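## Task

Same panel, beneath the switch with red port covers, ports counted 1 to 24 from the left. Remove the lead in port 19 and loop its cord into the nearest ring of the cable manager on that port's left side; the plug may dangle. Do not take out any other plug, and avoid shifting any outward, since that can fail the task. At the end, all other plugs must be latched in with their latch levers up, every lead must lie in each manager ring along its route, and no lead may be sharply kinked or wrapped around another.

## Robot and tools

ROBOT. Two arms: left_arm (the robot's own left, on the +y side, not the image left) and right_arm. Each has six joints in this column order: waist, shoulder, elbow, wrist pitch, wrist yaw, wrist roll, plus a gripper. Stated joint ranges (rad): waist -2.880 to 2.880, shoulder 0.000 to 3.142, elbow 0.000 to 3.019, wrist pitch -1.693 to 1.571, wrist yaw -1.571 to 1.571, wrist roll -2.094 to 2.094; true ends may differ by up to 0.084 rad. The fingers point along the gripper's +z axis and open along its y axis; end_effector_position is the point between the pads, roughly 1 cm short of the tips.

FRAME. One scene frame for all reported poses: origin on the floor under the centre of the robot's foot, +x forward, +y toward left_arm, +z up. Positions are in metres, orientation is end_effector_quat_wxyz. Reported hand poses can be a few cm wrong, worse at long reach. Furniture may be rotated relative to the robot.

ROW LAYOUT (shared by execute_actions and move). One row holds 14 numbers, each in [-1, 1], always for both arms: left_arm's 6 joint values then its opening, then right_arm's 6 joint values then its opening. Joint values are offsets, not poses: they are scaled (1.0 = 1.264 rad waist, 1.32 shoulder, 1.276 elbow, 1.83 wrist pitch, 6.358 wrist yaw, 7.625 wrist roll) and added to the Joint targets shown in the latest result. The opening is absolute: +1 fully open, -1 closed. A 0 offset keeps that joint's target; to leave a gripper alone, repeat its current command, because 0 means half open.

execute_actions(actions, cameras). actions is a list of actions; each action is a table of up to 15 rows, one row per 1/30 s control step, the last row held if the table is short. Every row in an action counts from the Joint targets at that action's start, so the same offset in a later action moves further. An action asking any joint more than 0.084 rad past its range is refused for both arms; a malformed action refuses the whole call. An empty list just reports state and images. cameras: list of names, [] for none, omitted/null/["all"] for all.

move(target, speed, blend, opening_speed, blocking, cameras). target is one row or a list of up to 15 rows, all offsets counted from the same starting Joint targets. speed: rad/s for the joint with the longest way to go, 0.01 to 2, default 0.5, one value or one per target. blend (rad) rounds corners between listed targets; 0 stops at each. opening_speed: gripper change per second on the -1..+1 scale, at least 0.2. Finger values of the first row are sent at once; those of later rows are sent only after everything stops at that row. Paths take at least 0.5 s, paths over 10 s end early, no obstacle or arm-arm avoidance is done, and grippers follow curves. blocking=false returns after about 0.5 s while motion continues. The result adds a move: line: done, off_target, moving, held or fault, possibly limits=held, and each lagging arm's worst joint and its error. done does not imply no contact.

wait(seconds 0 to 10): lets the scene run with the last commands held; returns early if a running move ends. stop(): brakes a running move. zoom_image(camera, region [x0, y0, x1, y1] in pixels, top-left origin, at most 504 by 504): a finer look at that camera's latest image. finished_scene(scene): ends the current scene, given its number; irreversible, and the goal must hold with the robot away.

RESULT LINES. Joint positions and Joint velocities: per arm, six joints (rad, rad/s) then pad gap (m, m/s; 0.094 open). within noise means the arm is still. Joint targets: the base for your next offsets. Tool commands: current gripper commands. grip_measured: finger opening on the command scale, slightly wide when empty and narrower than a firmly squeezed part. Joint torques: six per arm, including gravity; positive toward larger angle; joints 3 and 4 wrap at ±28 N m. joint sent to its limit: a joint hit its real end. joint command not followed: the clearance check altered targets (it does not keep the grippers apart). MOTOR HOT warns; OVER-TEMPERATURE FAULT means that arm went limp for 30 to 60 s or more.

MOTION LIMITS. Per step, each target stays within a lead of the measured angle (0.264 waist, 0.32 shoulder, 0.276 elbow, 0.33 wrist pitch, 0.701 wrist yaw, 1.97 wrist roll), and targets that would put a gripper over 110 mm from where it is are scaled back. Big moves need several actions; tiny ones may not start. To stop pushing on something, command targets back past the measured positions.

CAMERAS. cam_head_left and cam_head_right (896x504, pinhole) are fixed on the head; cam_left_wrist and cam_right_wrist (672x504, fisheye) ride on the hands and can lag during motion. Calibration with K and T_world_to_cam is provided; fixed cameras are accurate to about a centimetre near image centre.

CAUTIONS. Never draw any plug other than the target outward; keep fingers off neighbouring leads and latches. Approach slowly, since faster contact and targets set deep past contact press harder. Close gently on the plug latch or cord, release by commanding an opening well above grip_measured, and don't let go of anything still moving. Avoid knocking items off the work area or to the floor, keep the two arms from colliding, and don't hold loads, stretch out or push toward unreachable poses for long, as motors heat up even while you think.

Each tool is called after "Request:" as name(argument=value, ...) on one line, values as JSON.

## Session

Request:
execute_actions(actions=[])

Request:
zoom_image(camera="cam_head_right", region=[160, 0, 520, 160])

Request:
zoom_image(camera="cam_head_left", region=[200, 0, 560, 160])

Scene clock: 0.00 s.
left_arm: end_effector_position=(+0.6666, -0.1237, +1.0435) grip_measured=+1.000 end_effector_quat_wxyz=(+0.256, -0.383, +0.878, +0.129) | right_arm: end_effector_position=(+0.6066, -0.4755, +1.0561) grip_measured=+1.000 end_effector_quat_wxyz=(+0.222, +0.811, +0.460, -0.286)
Joint positions: left_arm=[0.252 3.015 2.001 1.193 -1.387 0.121 0.094] | right_arm=[-0.952 1.782 0.926 0.221 1.259 1.707 0.094]
Joint velocities: within noise
Joint torques (N m): no reading
Heat: left arm: hottest shoulder 31 °C; right arm: hottest elbow 33 °C.
Joint targets: left_arm=[0.246 3.012 2.006 1.196 -1.387 0.121] | right_arm=[-0.951 1.779 0.922 0.222 1.260 1.707]
Tool commands: left_gripper/opening=+1.0 right_gripper/opening=+1.0
camera_calibration:
cam_left_wrist: T_world_to_cam=[[0.739761, -0.672324, -0.0270957, -0.546154], [-0.670392, -0.739892, 0.0559892, 0.299063], [-0.0576908, -0.0232539, -0.998064, 1.1994], [0, 0, 0, 1]] pos_world=[0.673707, -0.118027, 1.16554]
cam_right_wrist: T_world_to_cam=[[-0.881086, 0.466936, -0.0752214, 0.832761], [0.472596, 0.875416, -0.101487, 0.239468], [0.0184621, -0.124968, -0.991989, 1.09998], [0, 0, 0, 1]] pos_world=[0.600255, -0.461018, 1.17811]

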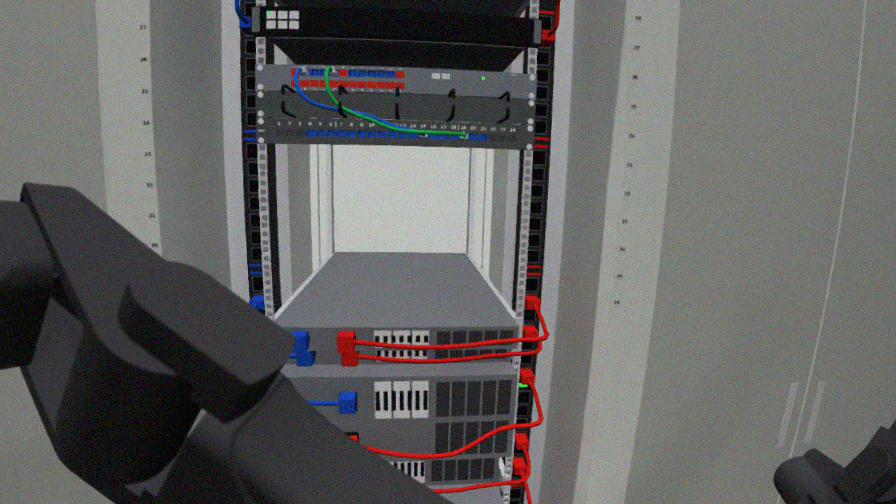

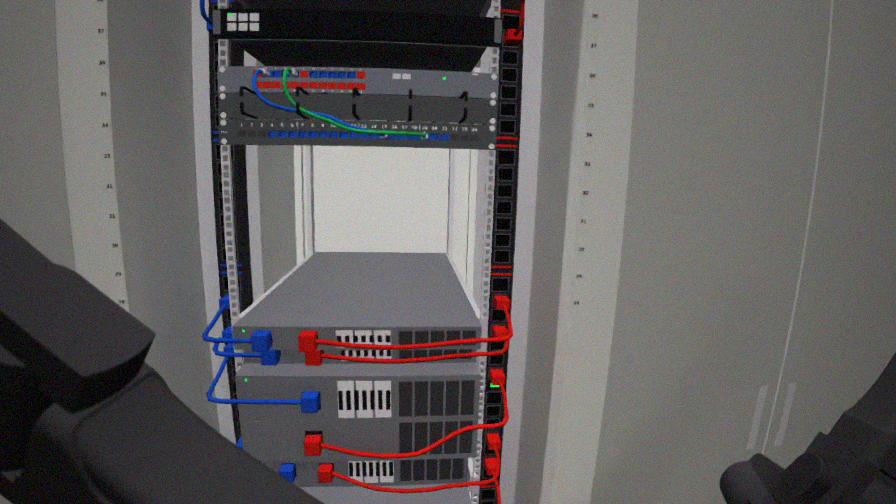

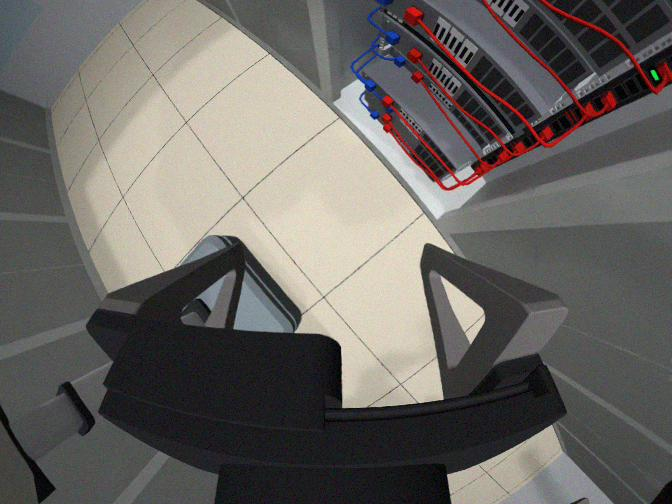

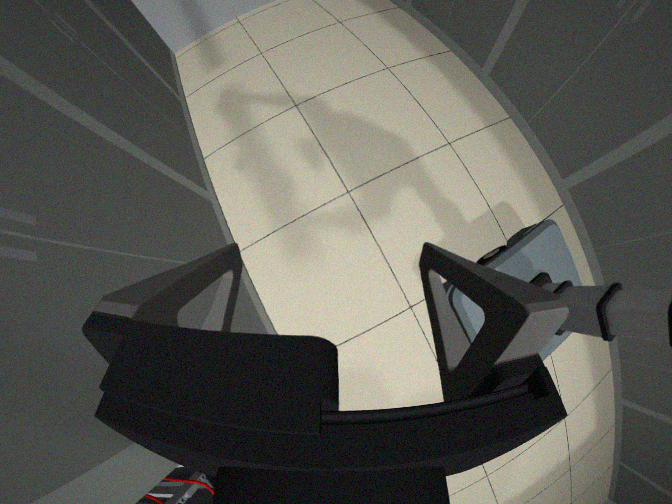

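Scaled by 1.400 from the camera's 896x504 image, which has a finer 1280x720 frame.

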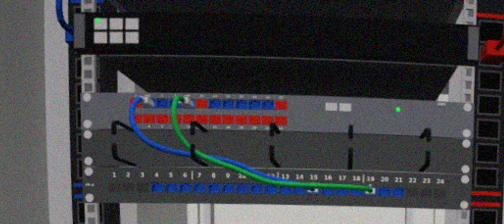

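Scaled by 1.400 from the camera's 896x504 image, which has a finer 1280x720 frame.

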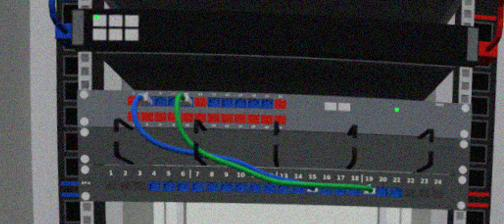

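Request:
zoom_image(camera="cam_head_right", region=[230, 60, 370, 150])

Request:
zoom_image(camera="cam_head_right", region=[340, 80, 480, 150])

Request:
zoom_image(camera="cam_head_left", region=[270, 60, 410, 150])

Request:
zoom_image(camera="cam_head_left", region=[390, 80, 530, 150])

Scaled by 3.600 from the camera's 896x504 image, which has a finer 1280x720 frame.

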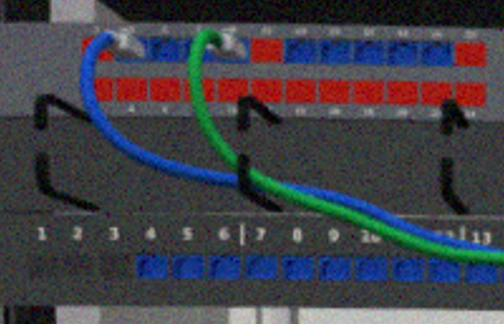

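Scaled by 3.600 from the camera's 896x504 image, which has a finer 1280x720 frame.

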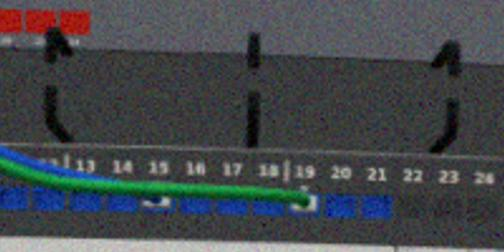

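Scaled by 3.600 from the camera's 896x504 image, which has a finer 1280x720 frame.

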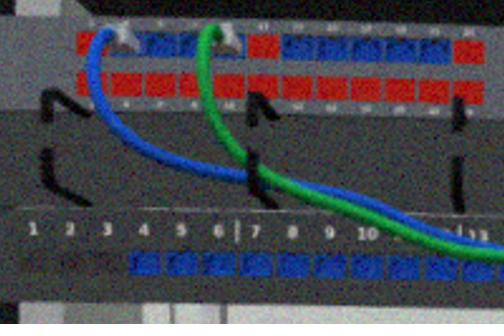

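Scaled by 3.600 from the camera's 896x504 image, which has a finer 1280x720 frame.

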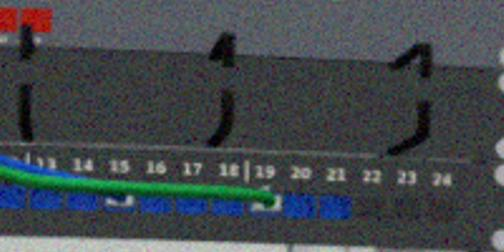

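Request:
move(target=[-0.2389,-0.8924,-0.645,0.0044,0.1631,-0.0723,-0.4,0,0,0,0,0,0,1], speed=0.7)

Request:
zoom_image(camera="cam_left_wrist", region=[230, 0, 450, 280])

Scene clock: 6.63 s.
left_arm: end_effector_position=(+0.9364, +0.0693, +1.6000) grip_measured=-0.398 end_effector_quat_wxyz=(+0.451, -0.448, +0.554, -0.538) | right_arm: end_effector_position=(+0.6066, -0.4755, +1.0561) grip_measured=+1.000 end_effector_quat_wxyz=(+0.222, +0.811, +0.460, -0.286)
Joint positions: left_arm=[-0.033 1.824 1.181 1.198 -0.351 -0.422 0.028] | right_arm=[-0.952 1.782 0.926 0.221 1.259 1.707 0.094]
Joint velocities: within noise
Joint torques (N m): left_arm=[-17.14 -7.12 4.04 1.06 0.71 0.06] | right_arm=[5.71 -11.52 -2.11 0.8 0.4 0.09]
Heat: left arm: hottest waist 31 °C; right arm: hottest elbow 33 °C.
Joint targets: left_arm=[-0.056 1.834 1.183 1.204 -0.350 -0.430] | right_arm=[-0.951 1.779 0.922 0.222 1.260 1.707]
move: done
camera_calibration:
cam_left_wrist: T_world_to_cam=[[0.00884278, -0.0178544, 0.999801, -1.60486], [-0.738372, -0.674371, -0.0055123, 0.749148], [0.674336, -0.738177, -0.0191465, -0.427409], [0, 0, 0, 1]] pos_world=[0.855558, 0.161047, 1.60049]
cam_right_wrist: T_world_to_cam=[[-0.881086, 0.466936, -0.0752214, 0.832761], [0.472596, 0.875416, -0.101487, 0.239468], [0.0184621, -0.124968, -0.991989, 1.09998], [0, 0, 0, 1]] pos_world=[0.600255, -0.461018, 1.17811]

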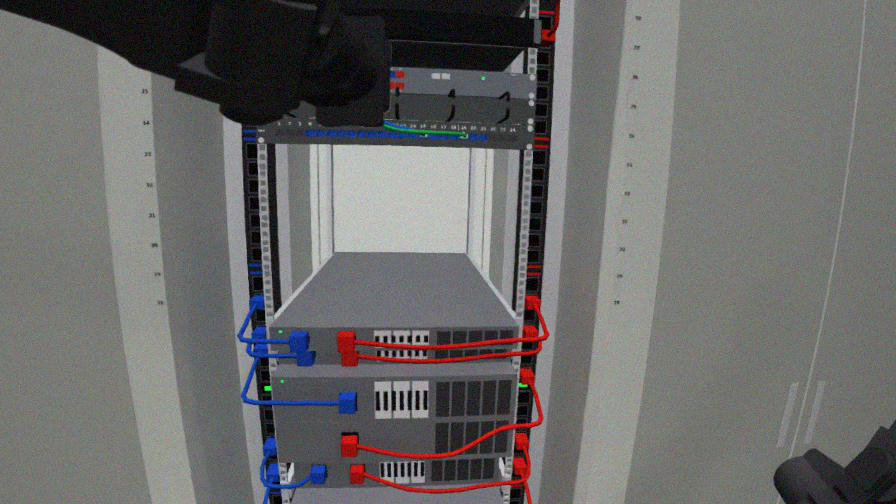

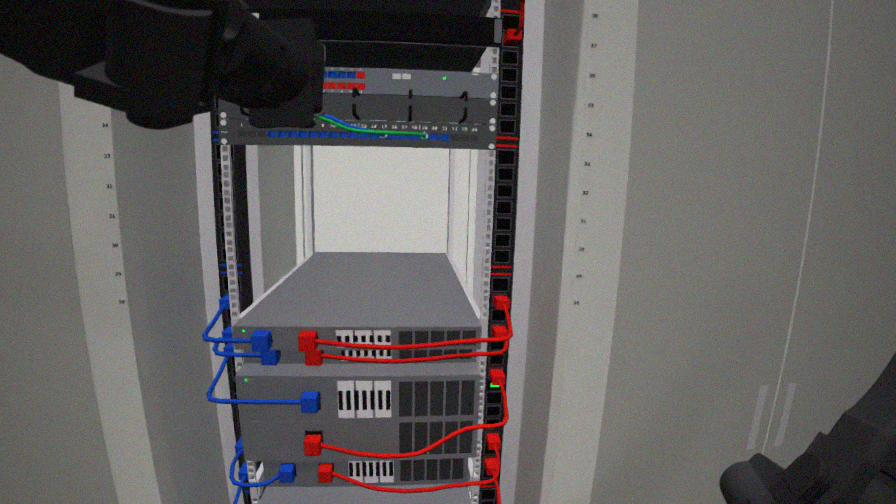

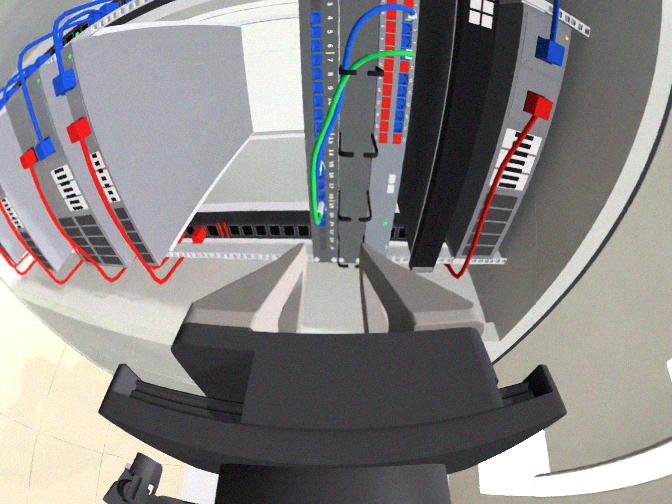

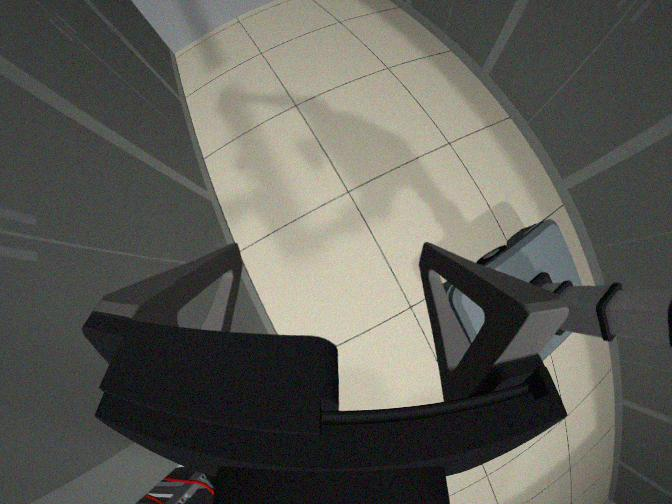

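Scaled by 1.800 from the camera's 672x504 image, which has a finer 960x720 frame.

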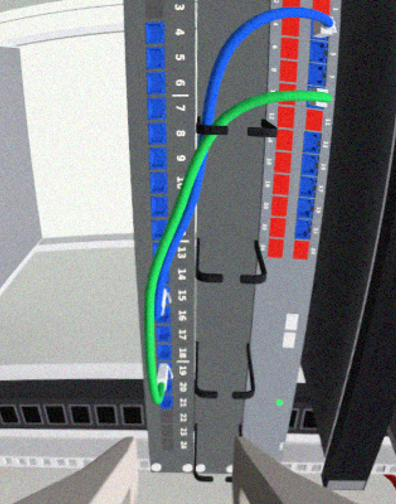

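Request:
move(target=[0.070,0.287,0.605,-0.2907,0.0206,-0.0107,-0.4,0,0,0,0,0,0,1], speed=0.4)

Request:
zoom_image(camera="cam_left_wrist", region=[230, 0, 450, 280])

Scene clock: 12.27 s.
left_arm: end_effector_position=(+1.0828, -0.0671, +1.6034) grip_measured=-0.398 end_effector_quat_wxyz=(+0.403, -0.402, +0.577, -0.586) | right_arm: end_effector_position=(+0.6066, -0.4755, +1.0561) grip_measured=+1.000 end_effector_quat_wxyz=(+0.222, +0.811, +0.460, -0.286)
Joint positions: left_arm=[0.004 2.2 1.927 0.68 -0.221 -0.504 0.028] | right_arm=[-0.952 1.782 0.926 0.221 1.259 1.707 0.094]
Joint velocities: within noise
Joint torques (N m): left_arm=[-18.84 -11.93 6.74 0.73 0.73 0.04] | right_arm=[5.42 -11.46 -2.11 0.84 0.4 0.05]
Heat: left arm: hottest waist 32 °C; right arm: hottest elbow 33 °C.
Joint targets: left_arm=[0.032 2.212 1.955 0.672 -0.219 -0.512] | right_arm=[-0.951 1.779 0.922 0.222 1.260 1.707]
move: done
camera_calibration:
cam_left_wrist: T_world_to_cam=[[-0.00886657, 0.0115876, 0.999894, -1.59098], [-0.840162, -0.542334, -0.00116511, 0.877376], [0.542263, -0.840083, 0.0145441, -0.544508], [0, 0, 0, 1]] pos_world=[1.0183, 0.0368347, 1.59975]
cam_right_wrist: T_world_to_cam=[[-0.881086, 0.466936, -0.0752214, 0.832761], [0.472596, 0.875416, -0.101487, 0.239468], [0.0184621, -0.124968, -0.991989, 1.09998], [0, 0, 0, 1]] pos_world=[0.600255, -0.461018, 1.17811]

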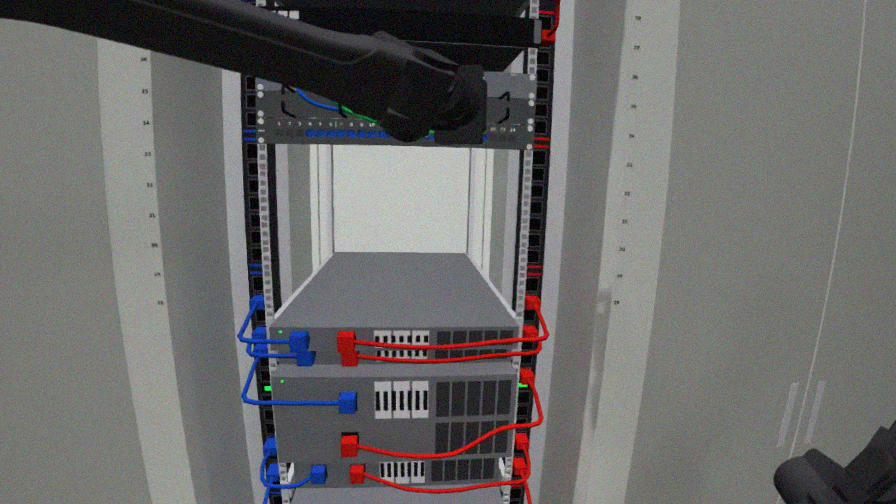

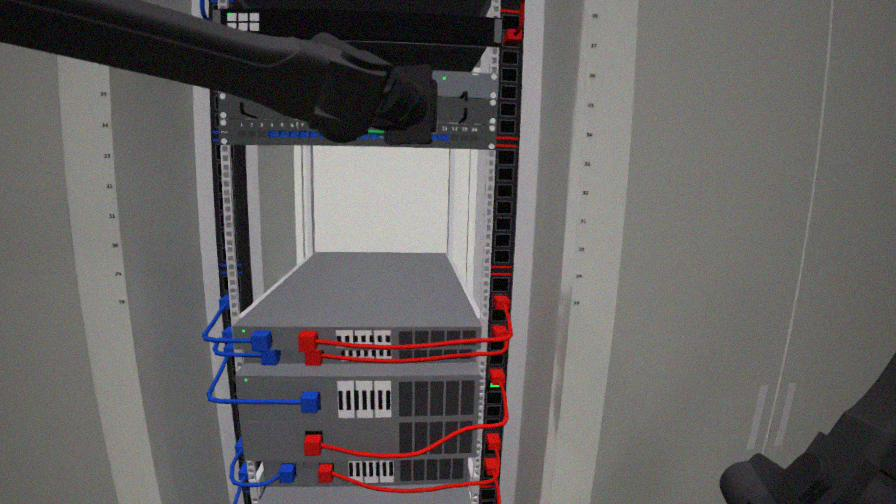

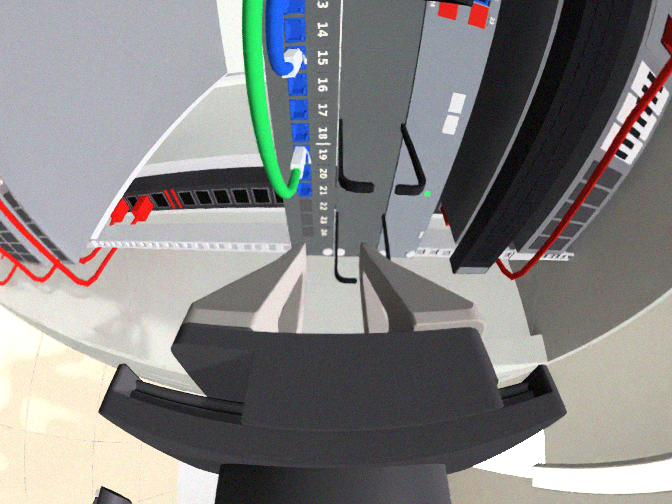

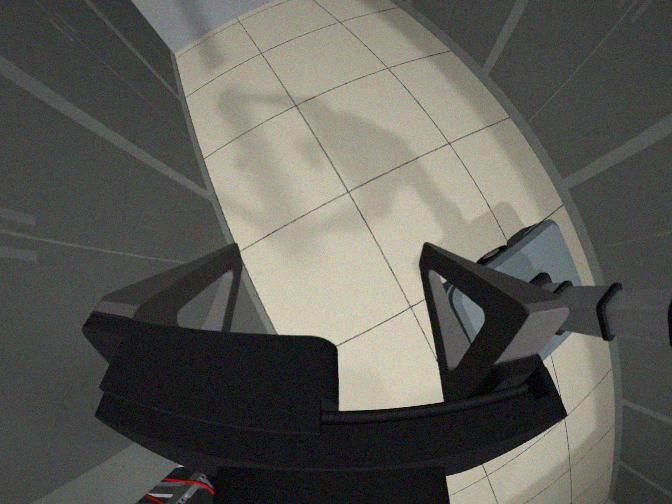

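Scaled by 1.800 from the camera's 672x504 image, which has a finer 960x720 frame.

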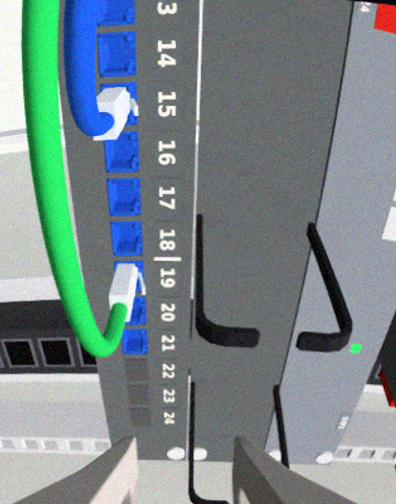

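Request:
move(target=[0.0269,0.0879,0.2014,-0.0754,0.0027,-0.0009,-0.4,0,0,0,0,0,0,1], speed=0.15, cameras=["cam_left_wrist","cam_head_right"])

Request:
zoom_image(camera="cam_left_wrist", region=[230, 60, 450, 340])

Scene clock: 17.00 s.
left_arm: end_effector_position=(+1.1298, -0.0768, +1.5889) grip_measured=-0.398 end_effector_quat_wxyz=(+0.404, -0.404, +0.580, -0.581) | right_arm: end_effector_position=(+0.6066, -0.4755, +1.0561) grip_measured=+1.000 end_effector_quat_wxyz=(+0.222, +0.811, +0.460, -0.286)
Joint positions: left_arm=[0.036 2.318 2.182 0.541 -0.202 -0.511 0.028] | right_arm=[-0.952 1.782 0.926 0.221 1.259 1.707 0.094]
Joint velocities: within noise
Joint torques (N m): left_arm=[-20.01 -12.98 7.15 0.76 0.64 0.05] | right_arm=[5.54 -11.63 -2.06 0.84 0.37 0.07]
Heat: left arm: hottest waist 32 °C; right arm: hottest elbow 33 °C.
Joint targets: left_arm=[0.066 2.329 2.212 0.534 -0.202 -0.519] | right_arm=[-0.951 1.779 0.922 0.222 1.260 1.707]
move: done
camera_calibration:
cam_left_wrist: T_world_to_cam=[[-0.0020922, 0.00348271, 0.999992, -1.58443], [-0.837119, -0.547021, 0.00015369, 0.905709], [0.547017, -0.837112, 0.00405992, -0.566439], [0, 0, 0, 1]] pos_world=[1.06472, 0.0267867, 1.58658]
Images, in order (width x height): cam_head_right 896x504, cam_left_wrist 672x504.

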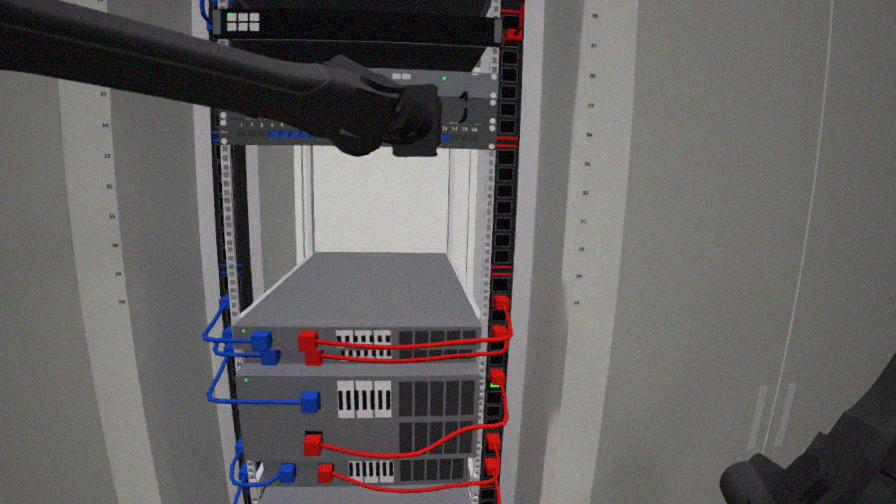

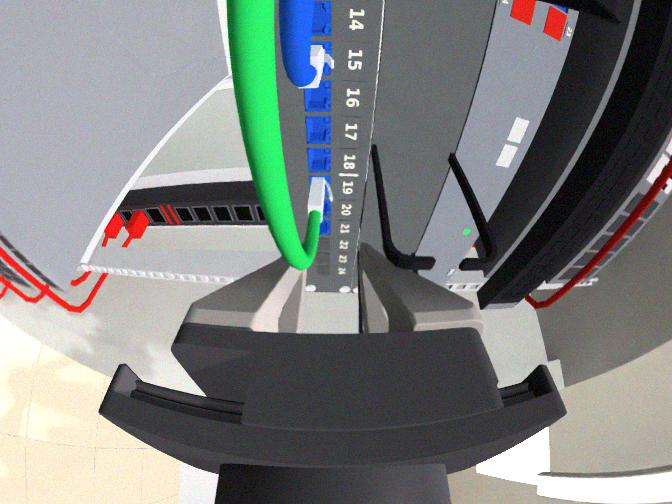

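Scaled by 1.800 from the camera's 672x504 image, which has a finer 960x720 frame.

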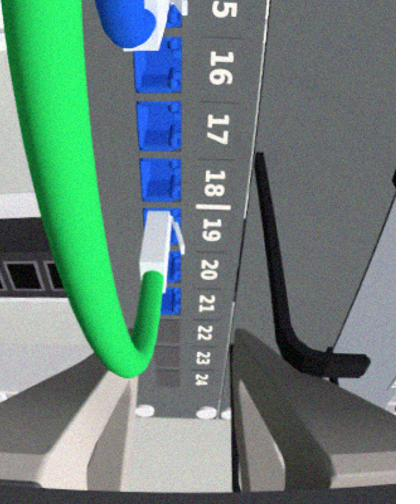

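Request:
move(target=[[0.0063,-0.0636,-0.1215,0.0492,0,0,-0.4,0,0,0,0,0,0,1],[0.0063,-0.0636,-0.1215,0.0492,0,0,0.05,0,0,0,0,0,0,1]], speed=0.2, cameras=["cam_left_wrist"])

Request:
zoom_image(camera="cam_left_wrist", region=[230, 60, 450, 340])

Scene clock: 19.77 s.
left_arm: end_effector_position=(+1.1138, -0.0661, +1.5789) grip_measured=+0.048 end_effector_quat_wxyz=(+0.405, -0.406, +0.581, -0.578) | right_arm: end_effector_position=(+0.6066, -0.4755, +1.0561) grip_measured=+1.000 end_effector_quat_wxyz=(+0.222, +0.811, +0.460, -0.286)
Joint positions: left_arm=[0.043 2.261 2.056 0.611 -0.202 -0.512 0.049] | right_arm=[-0.952 1.782 0.926 0.221 1.259 1.707 0.094]
Joint velocities: within noise
Joint torques (N m): left_arm=[-19.37 -14.97 4.75 1.48 0.64 0.06] | right_arm=[5.54 -11.52 -2.09 0.88 0.4 0.08]
Heat: left arm: hottest waist 33 °C; right arm: hottest elbow 33 °C.
Joint targets: left_arm=[0.074 2.244 2.057 0.624 -0.202 -0.519] | right_arm=[-0.951 1.779 0.922 0.222 1.260 1.707]
move: done
camera_calibration:
cam_left_wrist: T_world_to_cam=[[0.00218319, -0.000664543, 0.999997, -1.57949], [-0.834584, -0.550879, 0.00145597, 0.893055], [0.550877, -0.834585, -0.00175729, -0.543698], [0, 0, 0, 1]] pos_world=[1.04829, 0.0371535, 1.57723]
Images, in order (width x height): cam_left_wrist 672x504.

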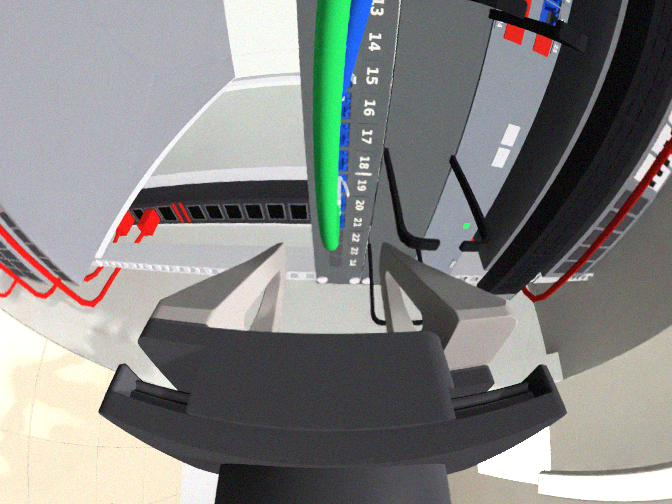

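Scaled by 1.800 from the camera's 672x504 image, which has a finer 960x720 frame.

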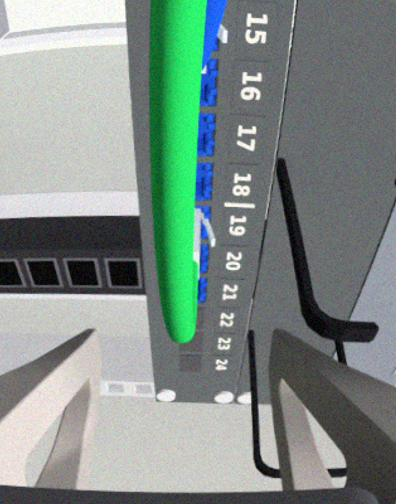

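Request:
move(target=[[-0.0823,-0.3106,-0.685,0.3169,-0.0233,0.0117,0.05,0.271,0.026,0.189,0.141,-0.065,-0.063,0.1],[0.2927,-0.5636,-0.993,0.3557,-0.0315,0.0144,0.05,0.678,0.0644,0.4726,0.353,-0.1633,-0.157,0.1]], speed=[0.6,0.6], blend=0.08)

Request:
zoom_image(camera="cam_right_wrist", region=[230, 40, 450, 320])

Scene clock: 26.77 s.
left_arm: end_effector_position=(+0.8895, +0.3202, +1.3813) grip_measured=+0.048 end_effector_quat_wxyz=(+0.484, -0.520, +0.634, -0.308) | right_arm: end_effector_position=(+1.0660, -0.1032, +1.5802) grip_measured=+0.102 end_effector_quat_wxyz=(+0.438, +0.447, +0.553, +0.551)
Joint positions: left_arm=[0.434 1.513 0.79 1.261 -0.402 -0.417 0.049] | right_arm=[-0.1 1.847 1.503 0.857 0.221 0.526 0.052]
Joint velocities: within noise
Joint torques (N m): left_arm=[-9.05 -10.23 2.18 1.8 0.49 0.21] | right_arm=[14.56 -8.94 6.72 1.98 -0.59 -0.16]
Heat: left arm: hottest waist 33 °C; right arm: hottest elbow 33 °C.
Joint targets: left_arm=[0.444 1.501 0.790 1.275 -0.402 -0.409] | right_arm=[-0.094 1.864 1.525 0.868 0.221 0.510]
move: done
camera_calibration:
cam_left_wrist: T_world_to_cam=[[0.359249, -0.268887, 0.893666, -1.46607], [-0.54854, -0.835554, -0.0308923, 0.800352], [0.755013, -0.479114, -0.447667, 0.222498], [0, 0, 0, 1]] pos_world=[0.79772, 0.381131, 1.43451]
cam_right_wrist: T_world_to_cam=[[-0.0148996, -0.0193006, -0.999703, 1.59041], [-0.753985, 0.65689, -0.00144473, 0.876527], [0.656722, 0.75374, -0.0243398, -0.460861], [0, 0, 0, 1]] pos_world=[0.987242, -0.197717, 1.57999]

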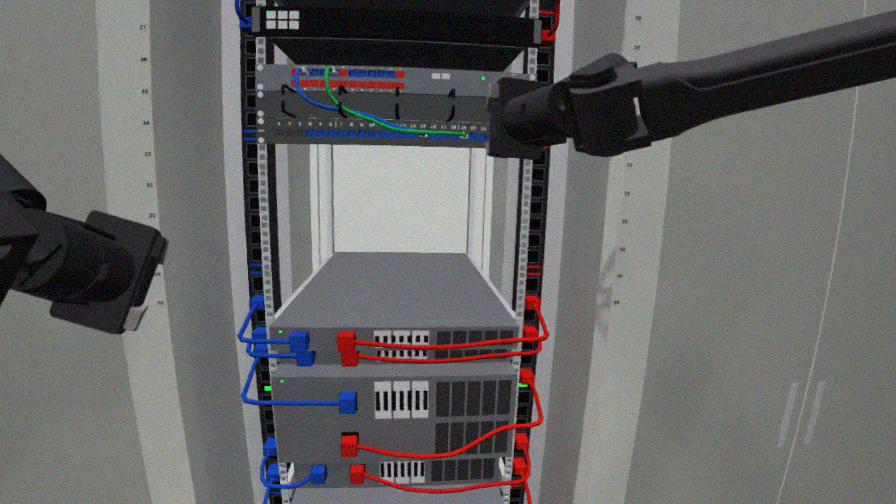

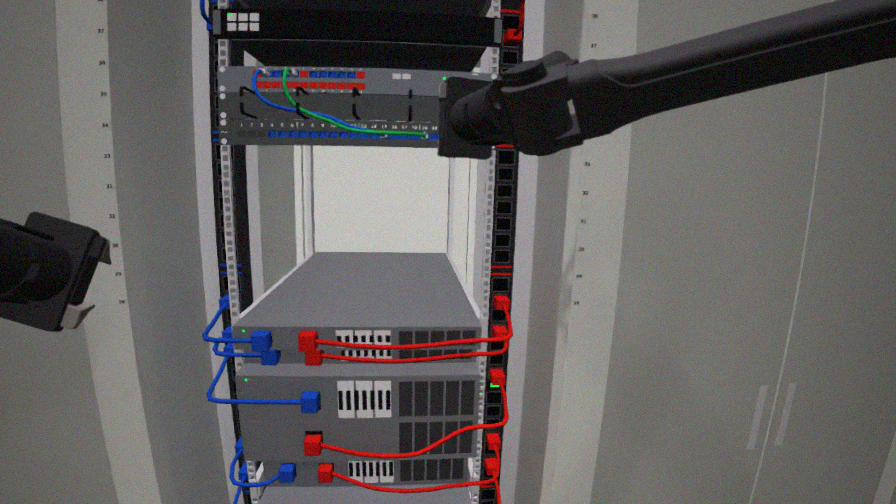

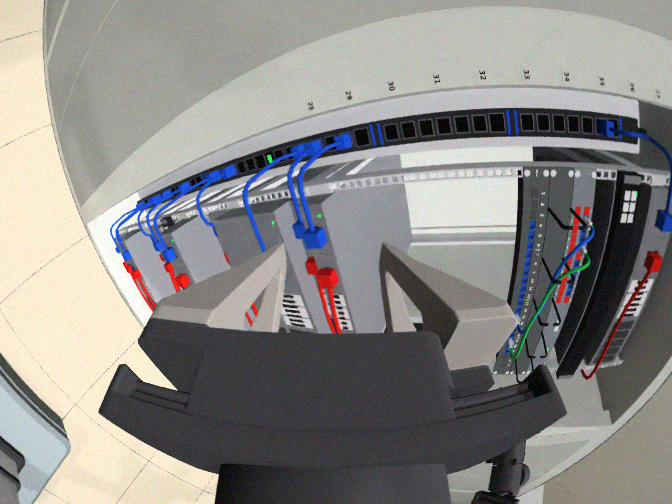

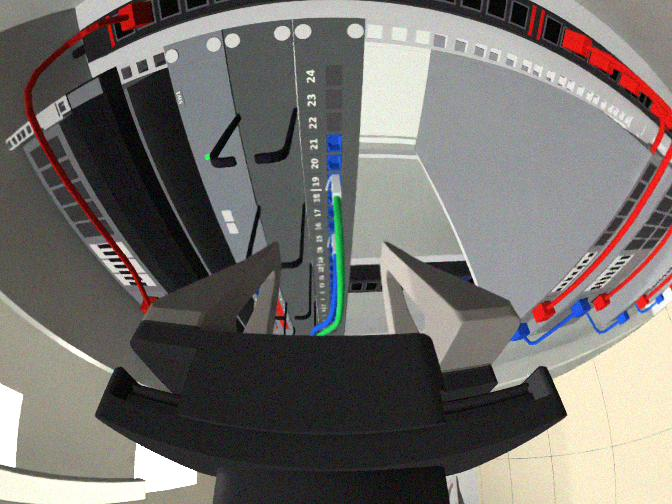

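Scaled by 1.800 from the camera's 672x504 image, which has a finer 960x720 frame.

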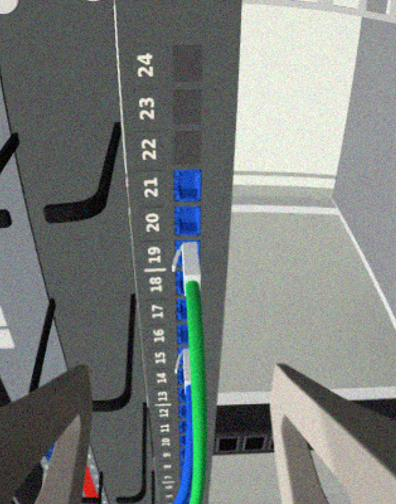

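Request:
move(target=[0,0,0,0,0,0,0.05,-0.0403,0.122,0.2453,-0.0836,-0.0039,0,-0.2], speed=0.25, cameras=["cam_right_wrist"])

Request:
zoom_image(camera="cam_right_wrist", region=[230, 100, 450, 330])

Scene clock: 30.20 s.
left_arm: end_effector_position=(+0.8895, +0.3202, +1.3813) grip_measured=+0.048 end_effector_quat_wxyz=(+0.484, -0.519, +0.634, -0.307) | right_arm: end_effector_position=(+1.1311, -0.0743, +1.5761) grip_measured=-0.198 end_effector_quat_wxyz=(+0.443, +0.444, +0.551, +0.551)
Joint positions: left_arm=[0.434 1.513 0.79 1.261 -0.402 -0.417 0.049] | right_arm=[-0.118 2.008 1.805 0.722 0.199 0.525 0.038]
Joint velocities: within noise
Joint torques (N m): left_arm=[-9.05 -10.46 2.03 1.8 0.49 0.21] | right_arm=[14.04 -10.52 7.88 1.26 -0.64 -0.14]
Heat: left arm: hottest waist 33 °C; right arm: hottest elbow 34 °C.
Joint targets: left_arm=[0.444 1.501 0.790 1.275 -0.402 -0.409] | right_arm=[-0.145 2.025 1.838 0.715 0.196 0.510]
move: done
camera_calibration:
cam_right_wrist: T_world_to_cam=[[-0.00427978, -0.0255264, -0.999665, 1.57527], [-0.751697, 0.659368, -0.0136187, 0.923444], [0.659494, 0.751387, -0.0220101, -0.532496], [0, 0, 0, 1]] pos_world=[1.05207, -0.168567, 1.57559]
Images, in order (width x height): cam_right_wrist 672x504.

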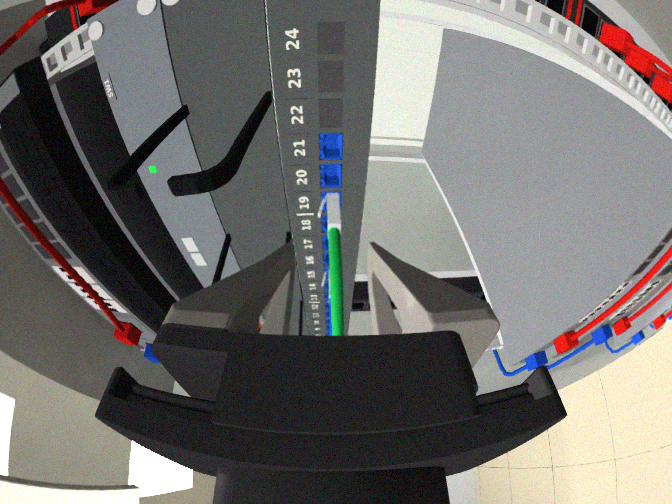

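Scaled by 2.191 from the camera's 672x504 image, which has a finer 960x720 frame.

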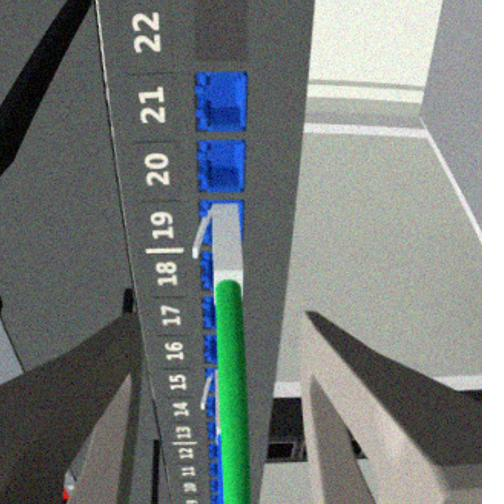

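Request:
move(target=[0,0,0,0,0,0,0.05,-0.0095,0.0424,0.1027,-0.0306,-0.0013,0.0005,-0.2], speed=0.12, cameras=["cam_right_wrist"])

Request:
zoom_image(camera="cam_right_wrist", region=[230, 130, 450, 350])

Scene clock: 32.33 s.
left_arm: end_effector_position=(+0.8895, +0.3202, +1.3813) grip_measured=+0.048 end_effector_quat_wxyz=(+0.484, -0.519, +0.634, -0.307) | right_arm: end_effector_position=(+1.1594, -0.0761, +1.5801) grip_measured=-0.198 end_effector_quat_wxyz=(+0.450, +0.446, +0.544, +0.550)
Joint positions: left_arm=[0.434 1.513 0.79 1.261 -0.402 -0.417 0.049] | right_arm=[-0.127 2.062 1.935 0.666 0.19 0.525 0.038]
Joint velocities: within noise
Joint torques (N m): left_arm=[-9.05 -10.46 2.04 1.78 0.49 0.21] | right_arm=[14.21 -10.52 8.16 1.24 -0.66 -0.11]
Heat: left arm: hottest waist 33 °C; right arm: hottest elbow 34 °C.
Joint targets: left_arm=[0.444 1.501 0.790 1.275 -0.402 -0.409] | right_arm=[-0.157 2.081 1.969 0.659 0.188 0.514]
move: done
camera_calibration:
cam_right_wrist: T_world_to_cam=[[0.00658523, -0.0232694, -0.999708, 1.56705], [-0.739765, 0.672553, -0.0205274, 0.943972], [0.672834, 0.739683, -0.0127849, -0.58067], [0, 0, 0, 1]] pos_world=[1.07869, -0.168895, 1.57855]
Images, in order (width x height): cam_right_wrist 672x504.

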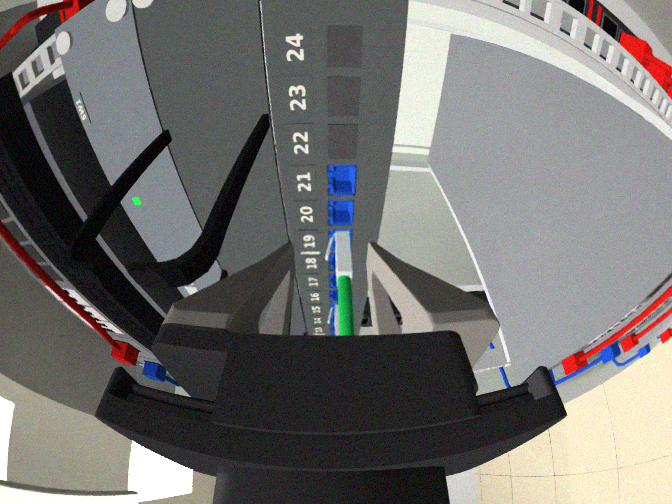

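Scaled by 2.291 from the camera's 672x504 image, which has a finer 960x720 frame.

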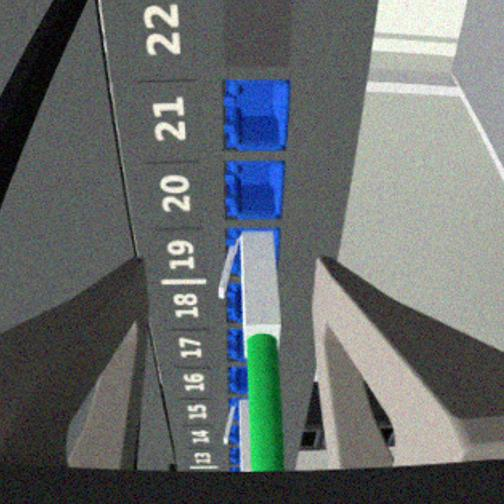

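Request:
move(target=[0,0,0,0,0,0,0.05,-0.0070,0,0,-0.002,0,0,-0.4], speed=0.1, cameras=["cam_right_wrist"])

Request:
zoom_image(camera="cam_right_wrist", region=[230, 130, 450, 350])

Scene clock: 33.53 s.
left_arm: end_effector_position=(+0.8895, +0.3202, +1.3813) grip_measured=+0.048 end_effector_quat_wxyz=(+0.484, -0.519, +0.634, -0.307) | right_arm: end_effector_position=(+1.1615, -0.0794, +1.5723) grip_measured=-0.398 end_effector_quat_wxyz=(+0.450, +0.447, +0.548, +0.546)
Joint positions: left_arm=[0.434 1.513 0.79 1.261 -0.402 -0.417 0.049] | right_arm=[-0.137 2.062 1.935 0.662 0.19 0.525 0.028]
Joint velocities: within noise
Joint torques (N m): left_arm=[-9.11 -10.46 2.03 1.78 0.49 0.2] | right_arm=[14.92 -10.75 8.1 1.25 -0.65 -0.11]
Heat: left arm: hottest waist 33 °C; right arm: hottest elbow 34 °C.
Joint targets: left_arm=[0.444 1.501 0.790 1.275 -0.402 -0.409] | right_arm=[-0.166 2.081 1.969 0.655 0.188 0.514]
move: done
camera_calibration:
cam_right_wrist: T_world_to_cam=[[-0.00116976, -0.0308135, -0.999524, 1.56725], [-0.738497, 0.673962, -0.0199128, 0.945296], [0.674255, 0.738123, -0.0235441, -0.564569], [0, 0, 0, 1]] pos_world=[1.0806, -0.172079, 1.57204]
Images, in order (width x height): cam_right_wrist 672x504.

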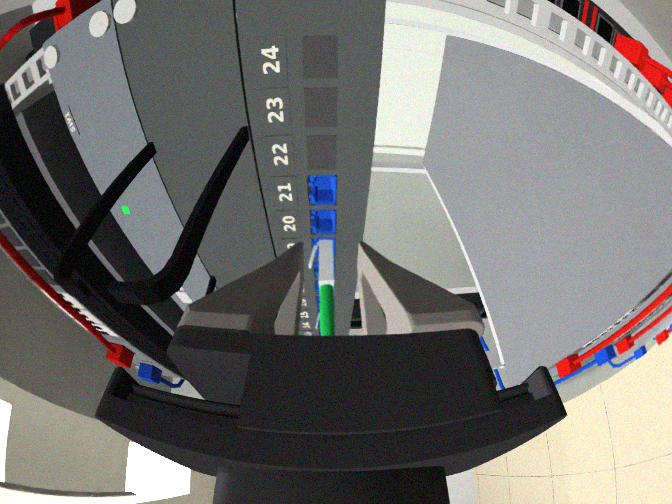

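Scaled by 2.291 from the camera's 672x504 image, which has a finer 960x720 frame.

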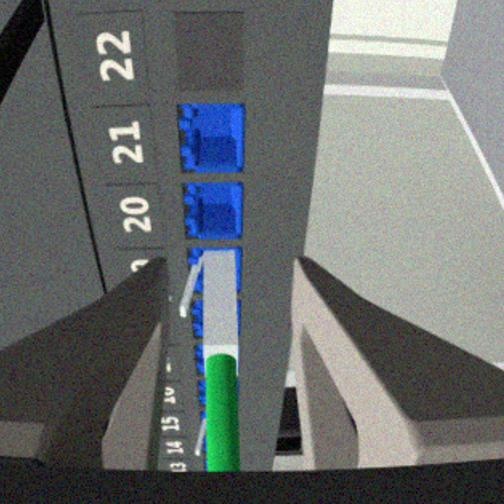

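Request:
move(target=[0,0,0,0,0,0,0.05,0.0480,0,0,0,0,0,-0.4], speed=0.1, cameras=["cam_right_wrist"])

Request:
zoom_image(camera="cam_right_wrist", region=[230, 130, 450, 350])

Scene clock: 34.90 s.
left_arm: end_effector_position=(+0.8895, +0.3202, +1.3813) grip_measured=+0.048 end_effector_quat_wxyz=(+0.484, -0.519, +0.634, -0.307) | right_arm: end_effector_position=(+1.1615, -0.0793, +1.5723) grip_measured=-0.398 end_effector_quat_wxyz=(+0.450, +0.447, +0.548, +0.546)
Joint positions: left_arm=[0.434 1.513 0.79 1.261 -0.402 -0.417 0.049] | right_arm=[-0.137 2.062 1.935 0.662 0.19 0.525 0.028]
Joint velocities: within noise
Joint torques (N m): left_arm=[-9.05 -10.46 2.03 1.78 0.49 0.21] | right_arm=[19.31 -10.93 8.2 1.31 -0.65 -0.11]
Heat: left arm: hottest waist 33 °C; right arm: hottest elbow 34 °C.
Joint targets: left_arm=[0.444 1.501 0.790 1.275 -0.402 -0.409] | right_arm=[-0.105 2.081 1.969 0.655 0.188 0.514]
move: done
camera_calibration:
cam_right_wrist: T_world_to_cam=[[-0.00100293, -0.0308582, -0.999523, 1.56707], [-0.738842, 0.67358, -0.020054, 0.945797], [0.673878, 0.73847, -0.0234749, -0.564279], [0, 0, 0, 1]] pos_world=[1.08062, -0.17201, 1.57204]
Images, in order (width x height): cam_right_wrist 672x504.

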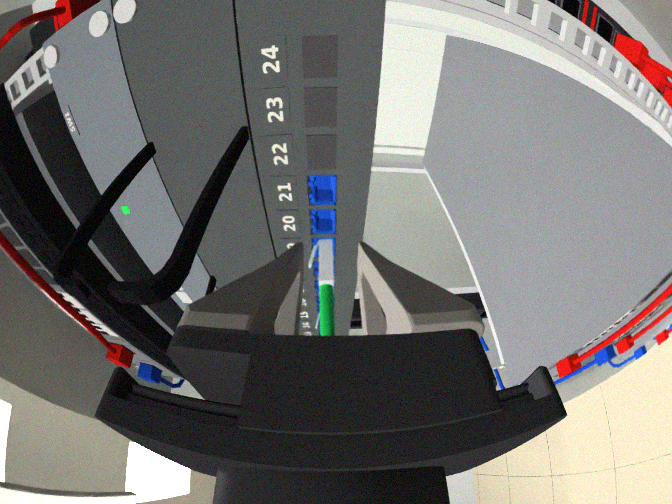

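Scaled by 2.291 from the camera's 672x504 image, which has a finer 960x720 frame.

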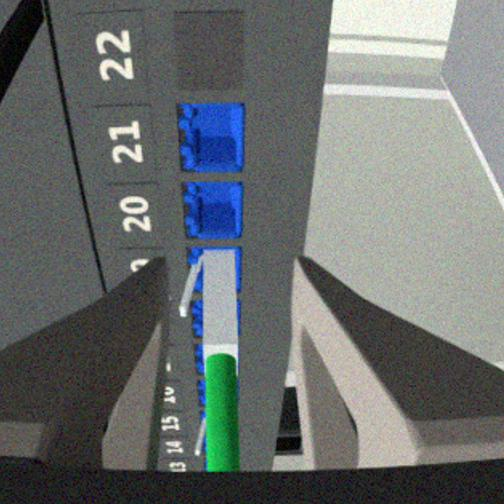

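Request:
move(target=[0,0,0,0,0,0,0.05,0.0090,0,0,0,0,0,-0.4], speed=0.1, cameras=[])

Scene clock: 36.00 s.
left_arm: end_effector_position=(+0.8895, +0.3202, +1.3813) grip_measured=+0.048 end_effector_quat_wxyz=(+0.484, -0.519, +0.634, -0.307) | right_arm: end_effector_position=(+1.1600, -0.0766, +1.5769) grip_measured=-0.398 end_effector_quat_wxyz=(+0.449, +0.446, +0.547, +0.548)
Joint positions: left_arm=[0.434 1.513 0.79 1.261 -0.402 -0.417 0.049] | right_arm=[-0.131 2.062 1.935 0.662 0.19 0.525 0.028]
Joint velocities: within noise
Joint torques (N m): left_arm=[-9.05 -10.46 2.03 1.8 0.49 0.21] | right_arm=[19.78 -10.87 8.09 1.29 -0.64 -0.08]
Heat: left arm: hottest waist 33 °C; right arm: hottest elbow 34 °C.
Joint targets: left_arm=[0.444 1.501 0.790 1.275 -0.402 -0.409] | right_arm=[-0.093 2.081 1.969 0.655 0.188 0.514]
move: off_target (right_arm); right_arm: the waist is farthest, 0.037 rad from its target
No camera images: "cameras" was empty.

Request:
move(target=[0,0,0,0,0,0,0.05,0,0,0,0,0,0,-0.95], opening_speed=0.3, cameras=["cam_right_wrist"])

Request:
zoom_image(camera="cam_right_wrist", region=[230, 130, 450, 350])

Scene clock: 38.33 s.
left_arm: end_effector_position=(+0.8895, +0.3202, +1.3813) grip_measured=+0.048 end_effector_quat_wxyz=(+0.484, -0.519, +0.634, -0.307) | right_arm: end_effector_position=(+1.1599, -0.0765, +1.5758) grip_measured=-0.861 end_effector_quat_wxyz=(+0.449, +0.447, +0.548, +0.547)
Joint positions: left_arm=[0.434 1.513 0.79 1.261 -0.402 -0.417 0.049] | right_arm=[-0.131 2.063 1.935 0.662 0.195 0.525 0.007]
Joint velocities: within noise
Joint torques (N m): left_arm=[-9.05 -10.46 2.03 1.8 0.49 0.21] | right_arm=[19.96 -10.99 8.16 1.31 -0.83 -0.1]
Heat: left arm: hottest waist 33 °C; right arm: hottest elbow 35 °C.
Joint targets: left_arm=[0.444 1.501 0.790 1.275 -0.402 -0.409] | right_arm=[-0.093 2.081 1.969 0.655 0.188 0.514]
move: off_target (right_arm); right_arm: the waist is farthest, 0.038 rad from its target
camera_calibration:
cam_right_wrist: T_world_to_cam=[[-0.00221248, -0.028033, -0.999605, 1.57233], [-0.739969, 0.67242, -0.0172196, 0.939606], [0.672637, 0.739638, -0.0222313, -0.565668], [0, 0, 0, 1]] pos_world=[1.07925, -0.169343, 1.57532]
Images, in order (width x height): cam_right_wrist 672x504.

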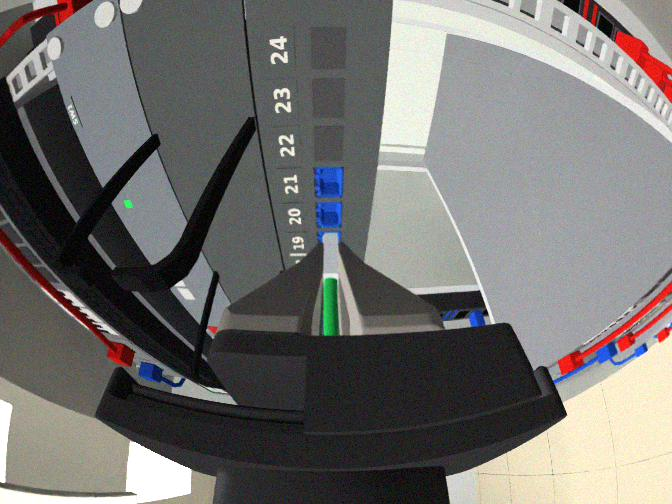

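Scaled by 2.291 from the camera's 672x504 image, which has a finer 960x720 frame.

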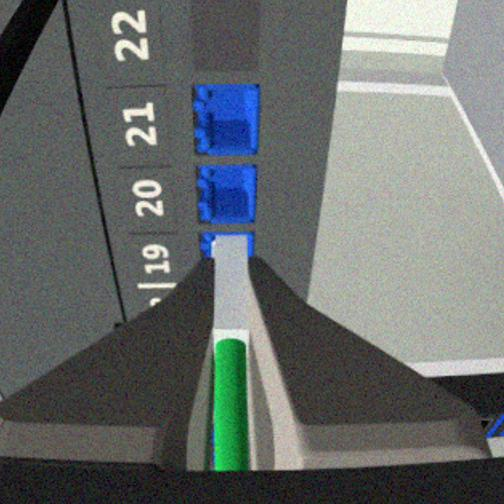

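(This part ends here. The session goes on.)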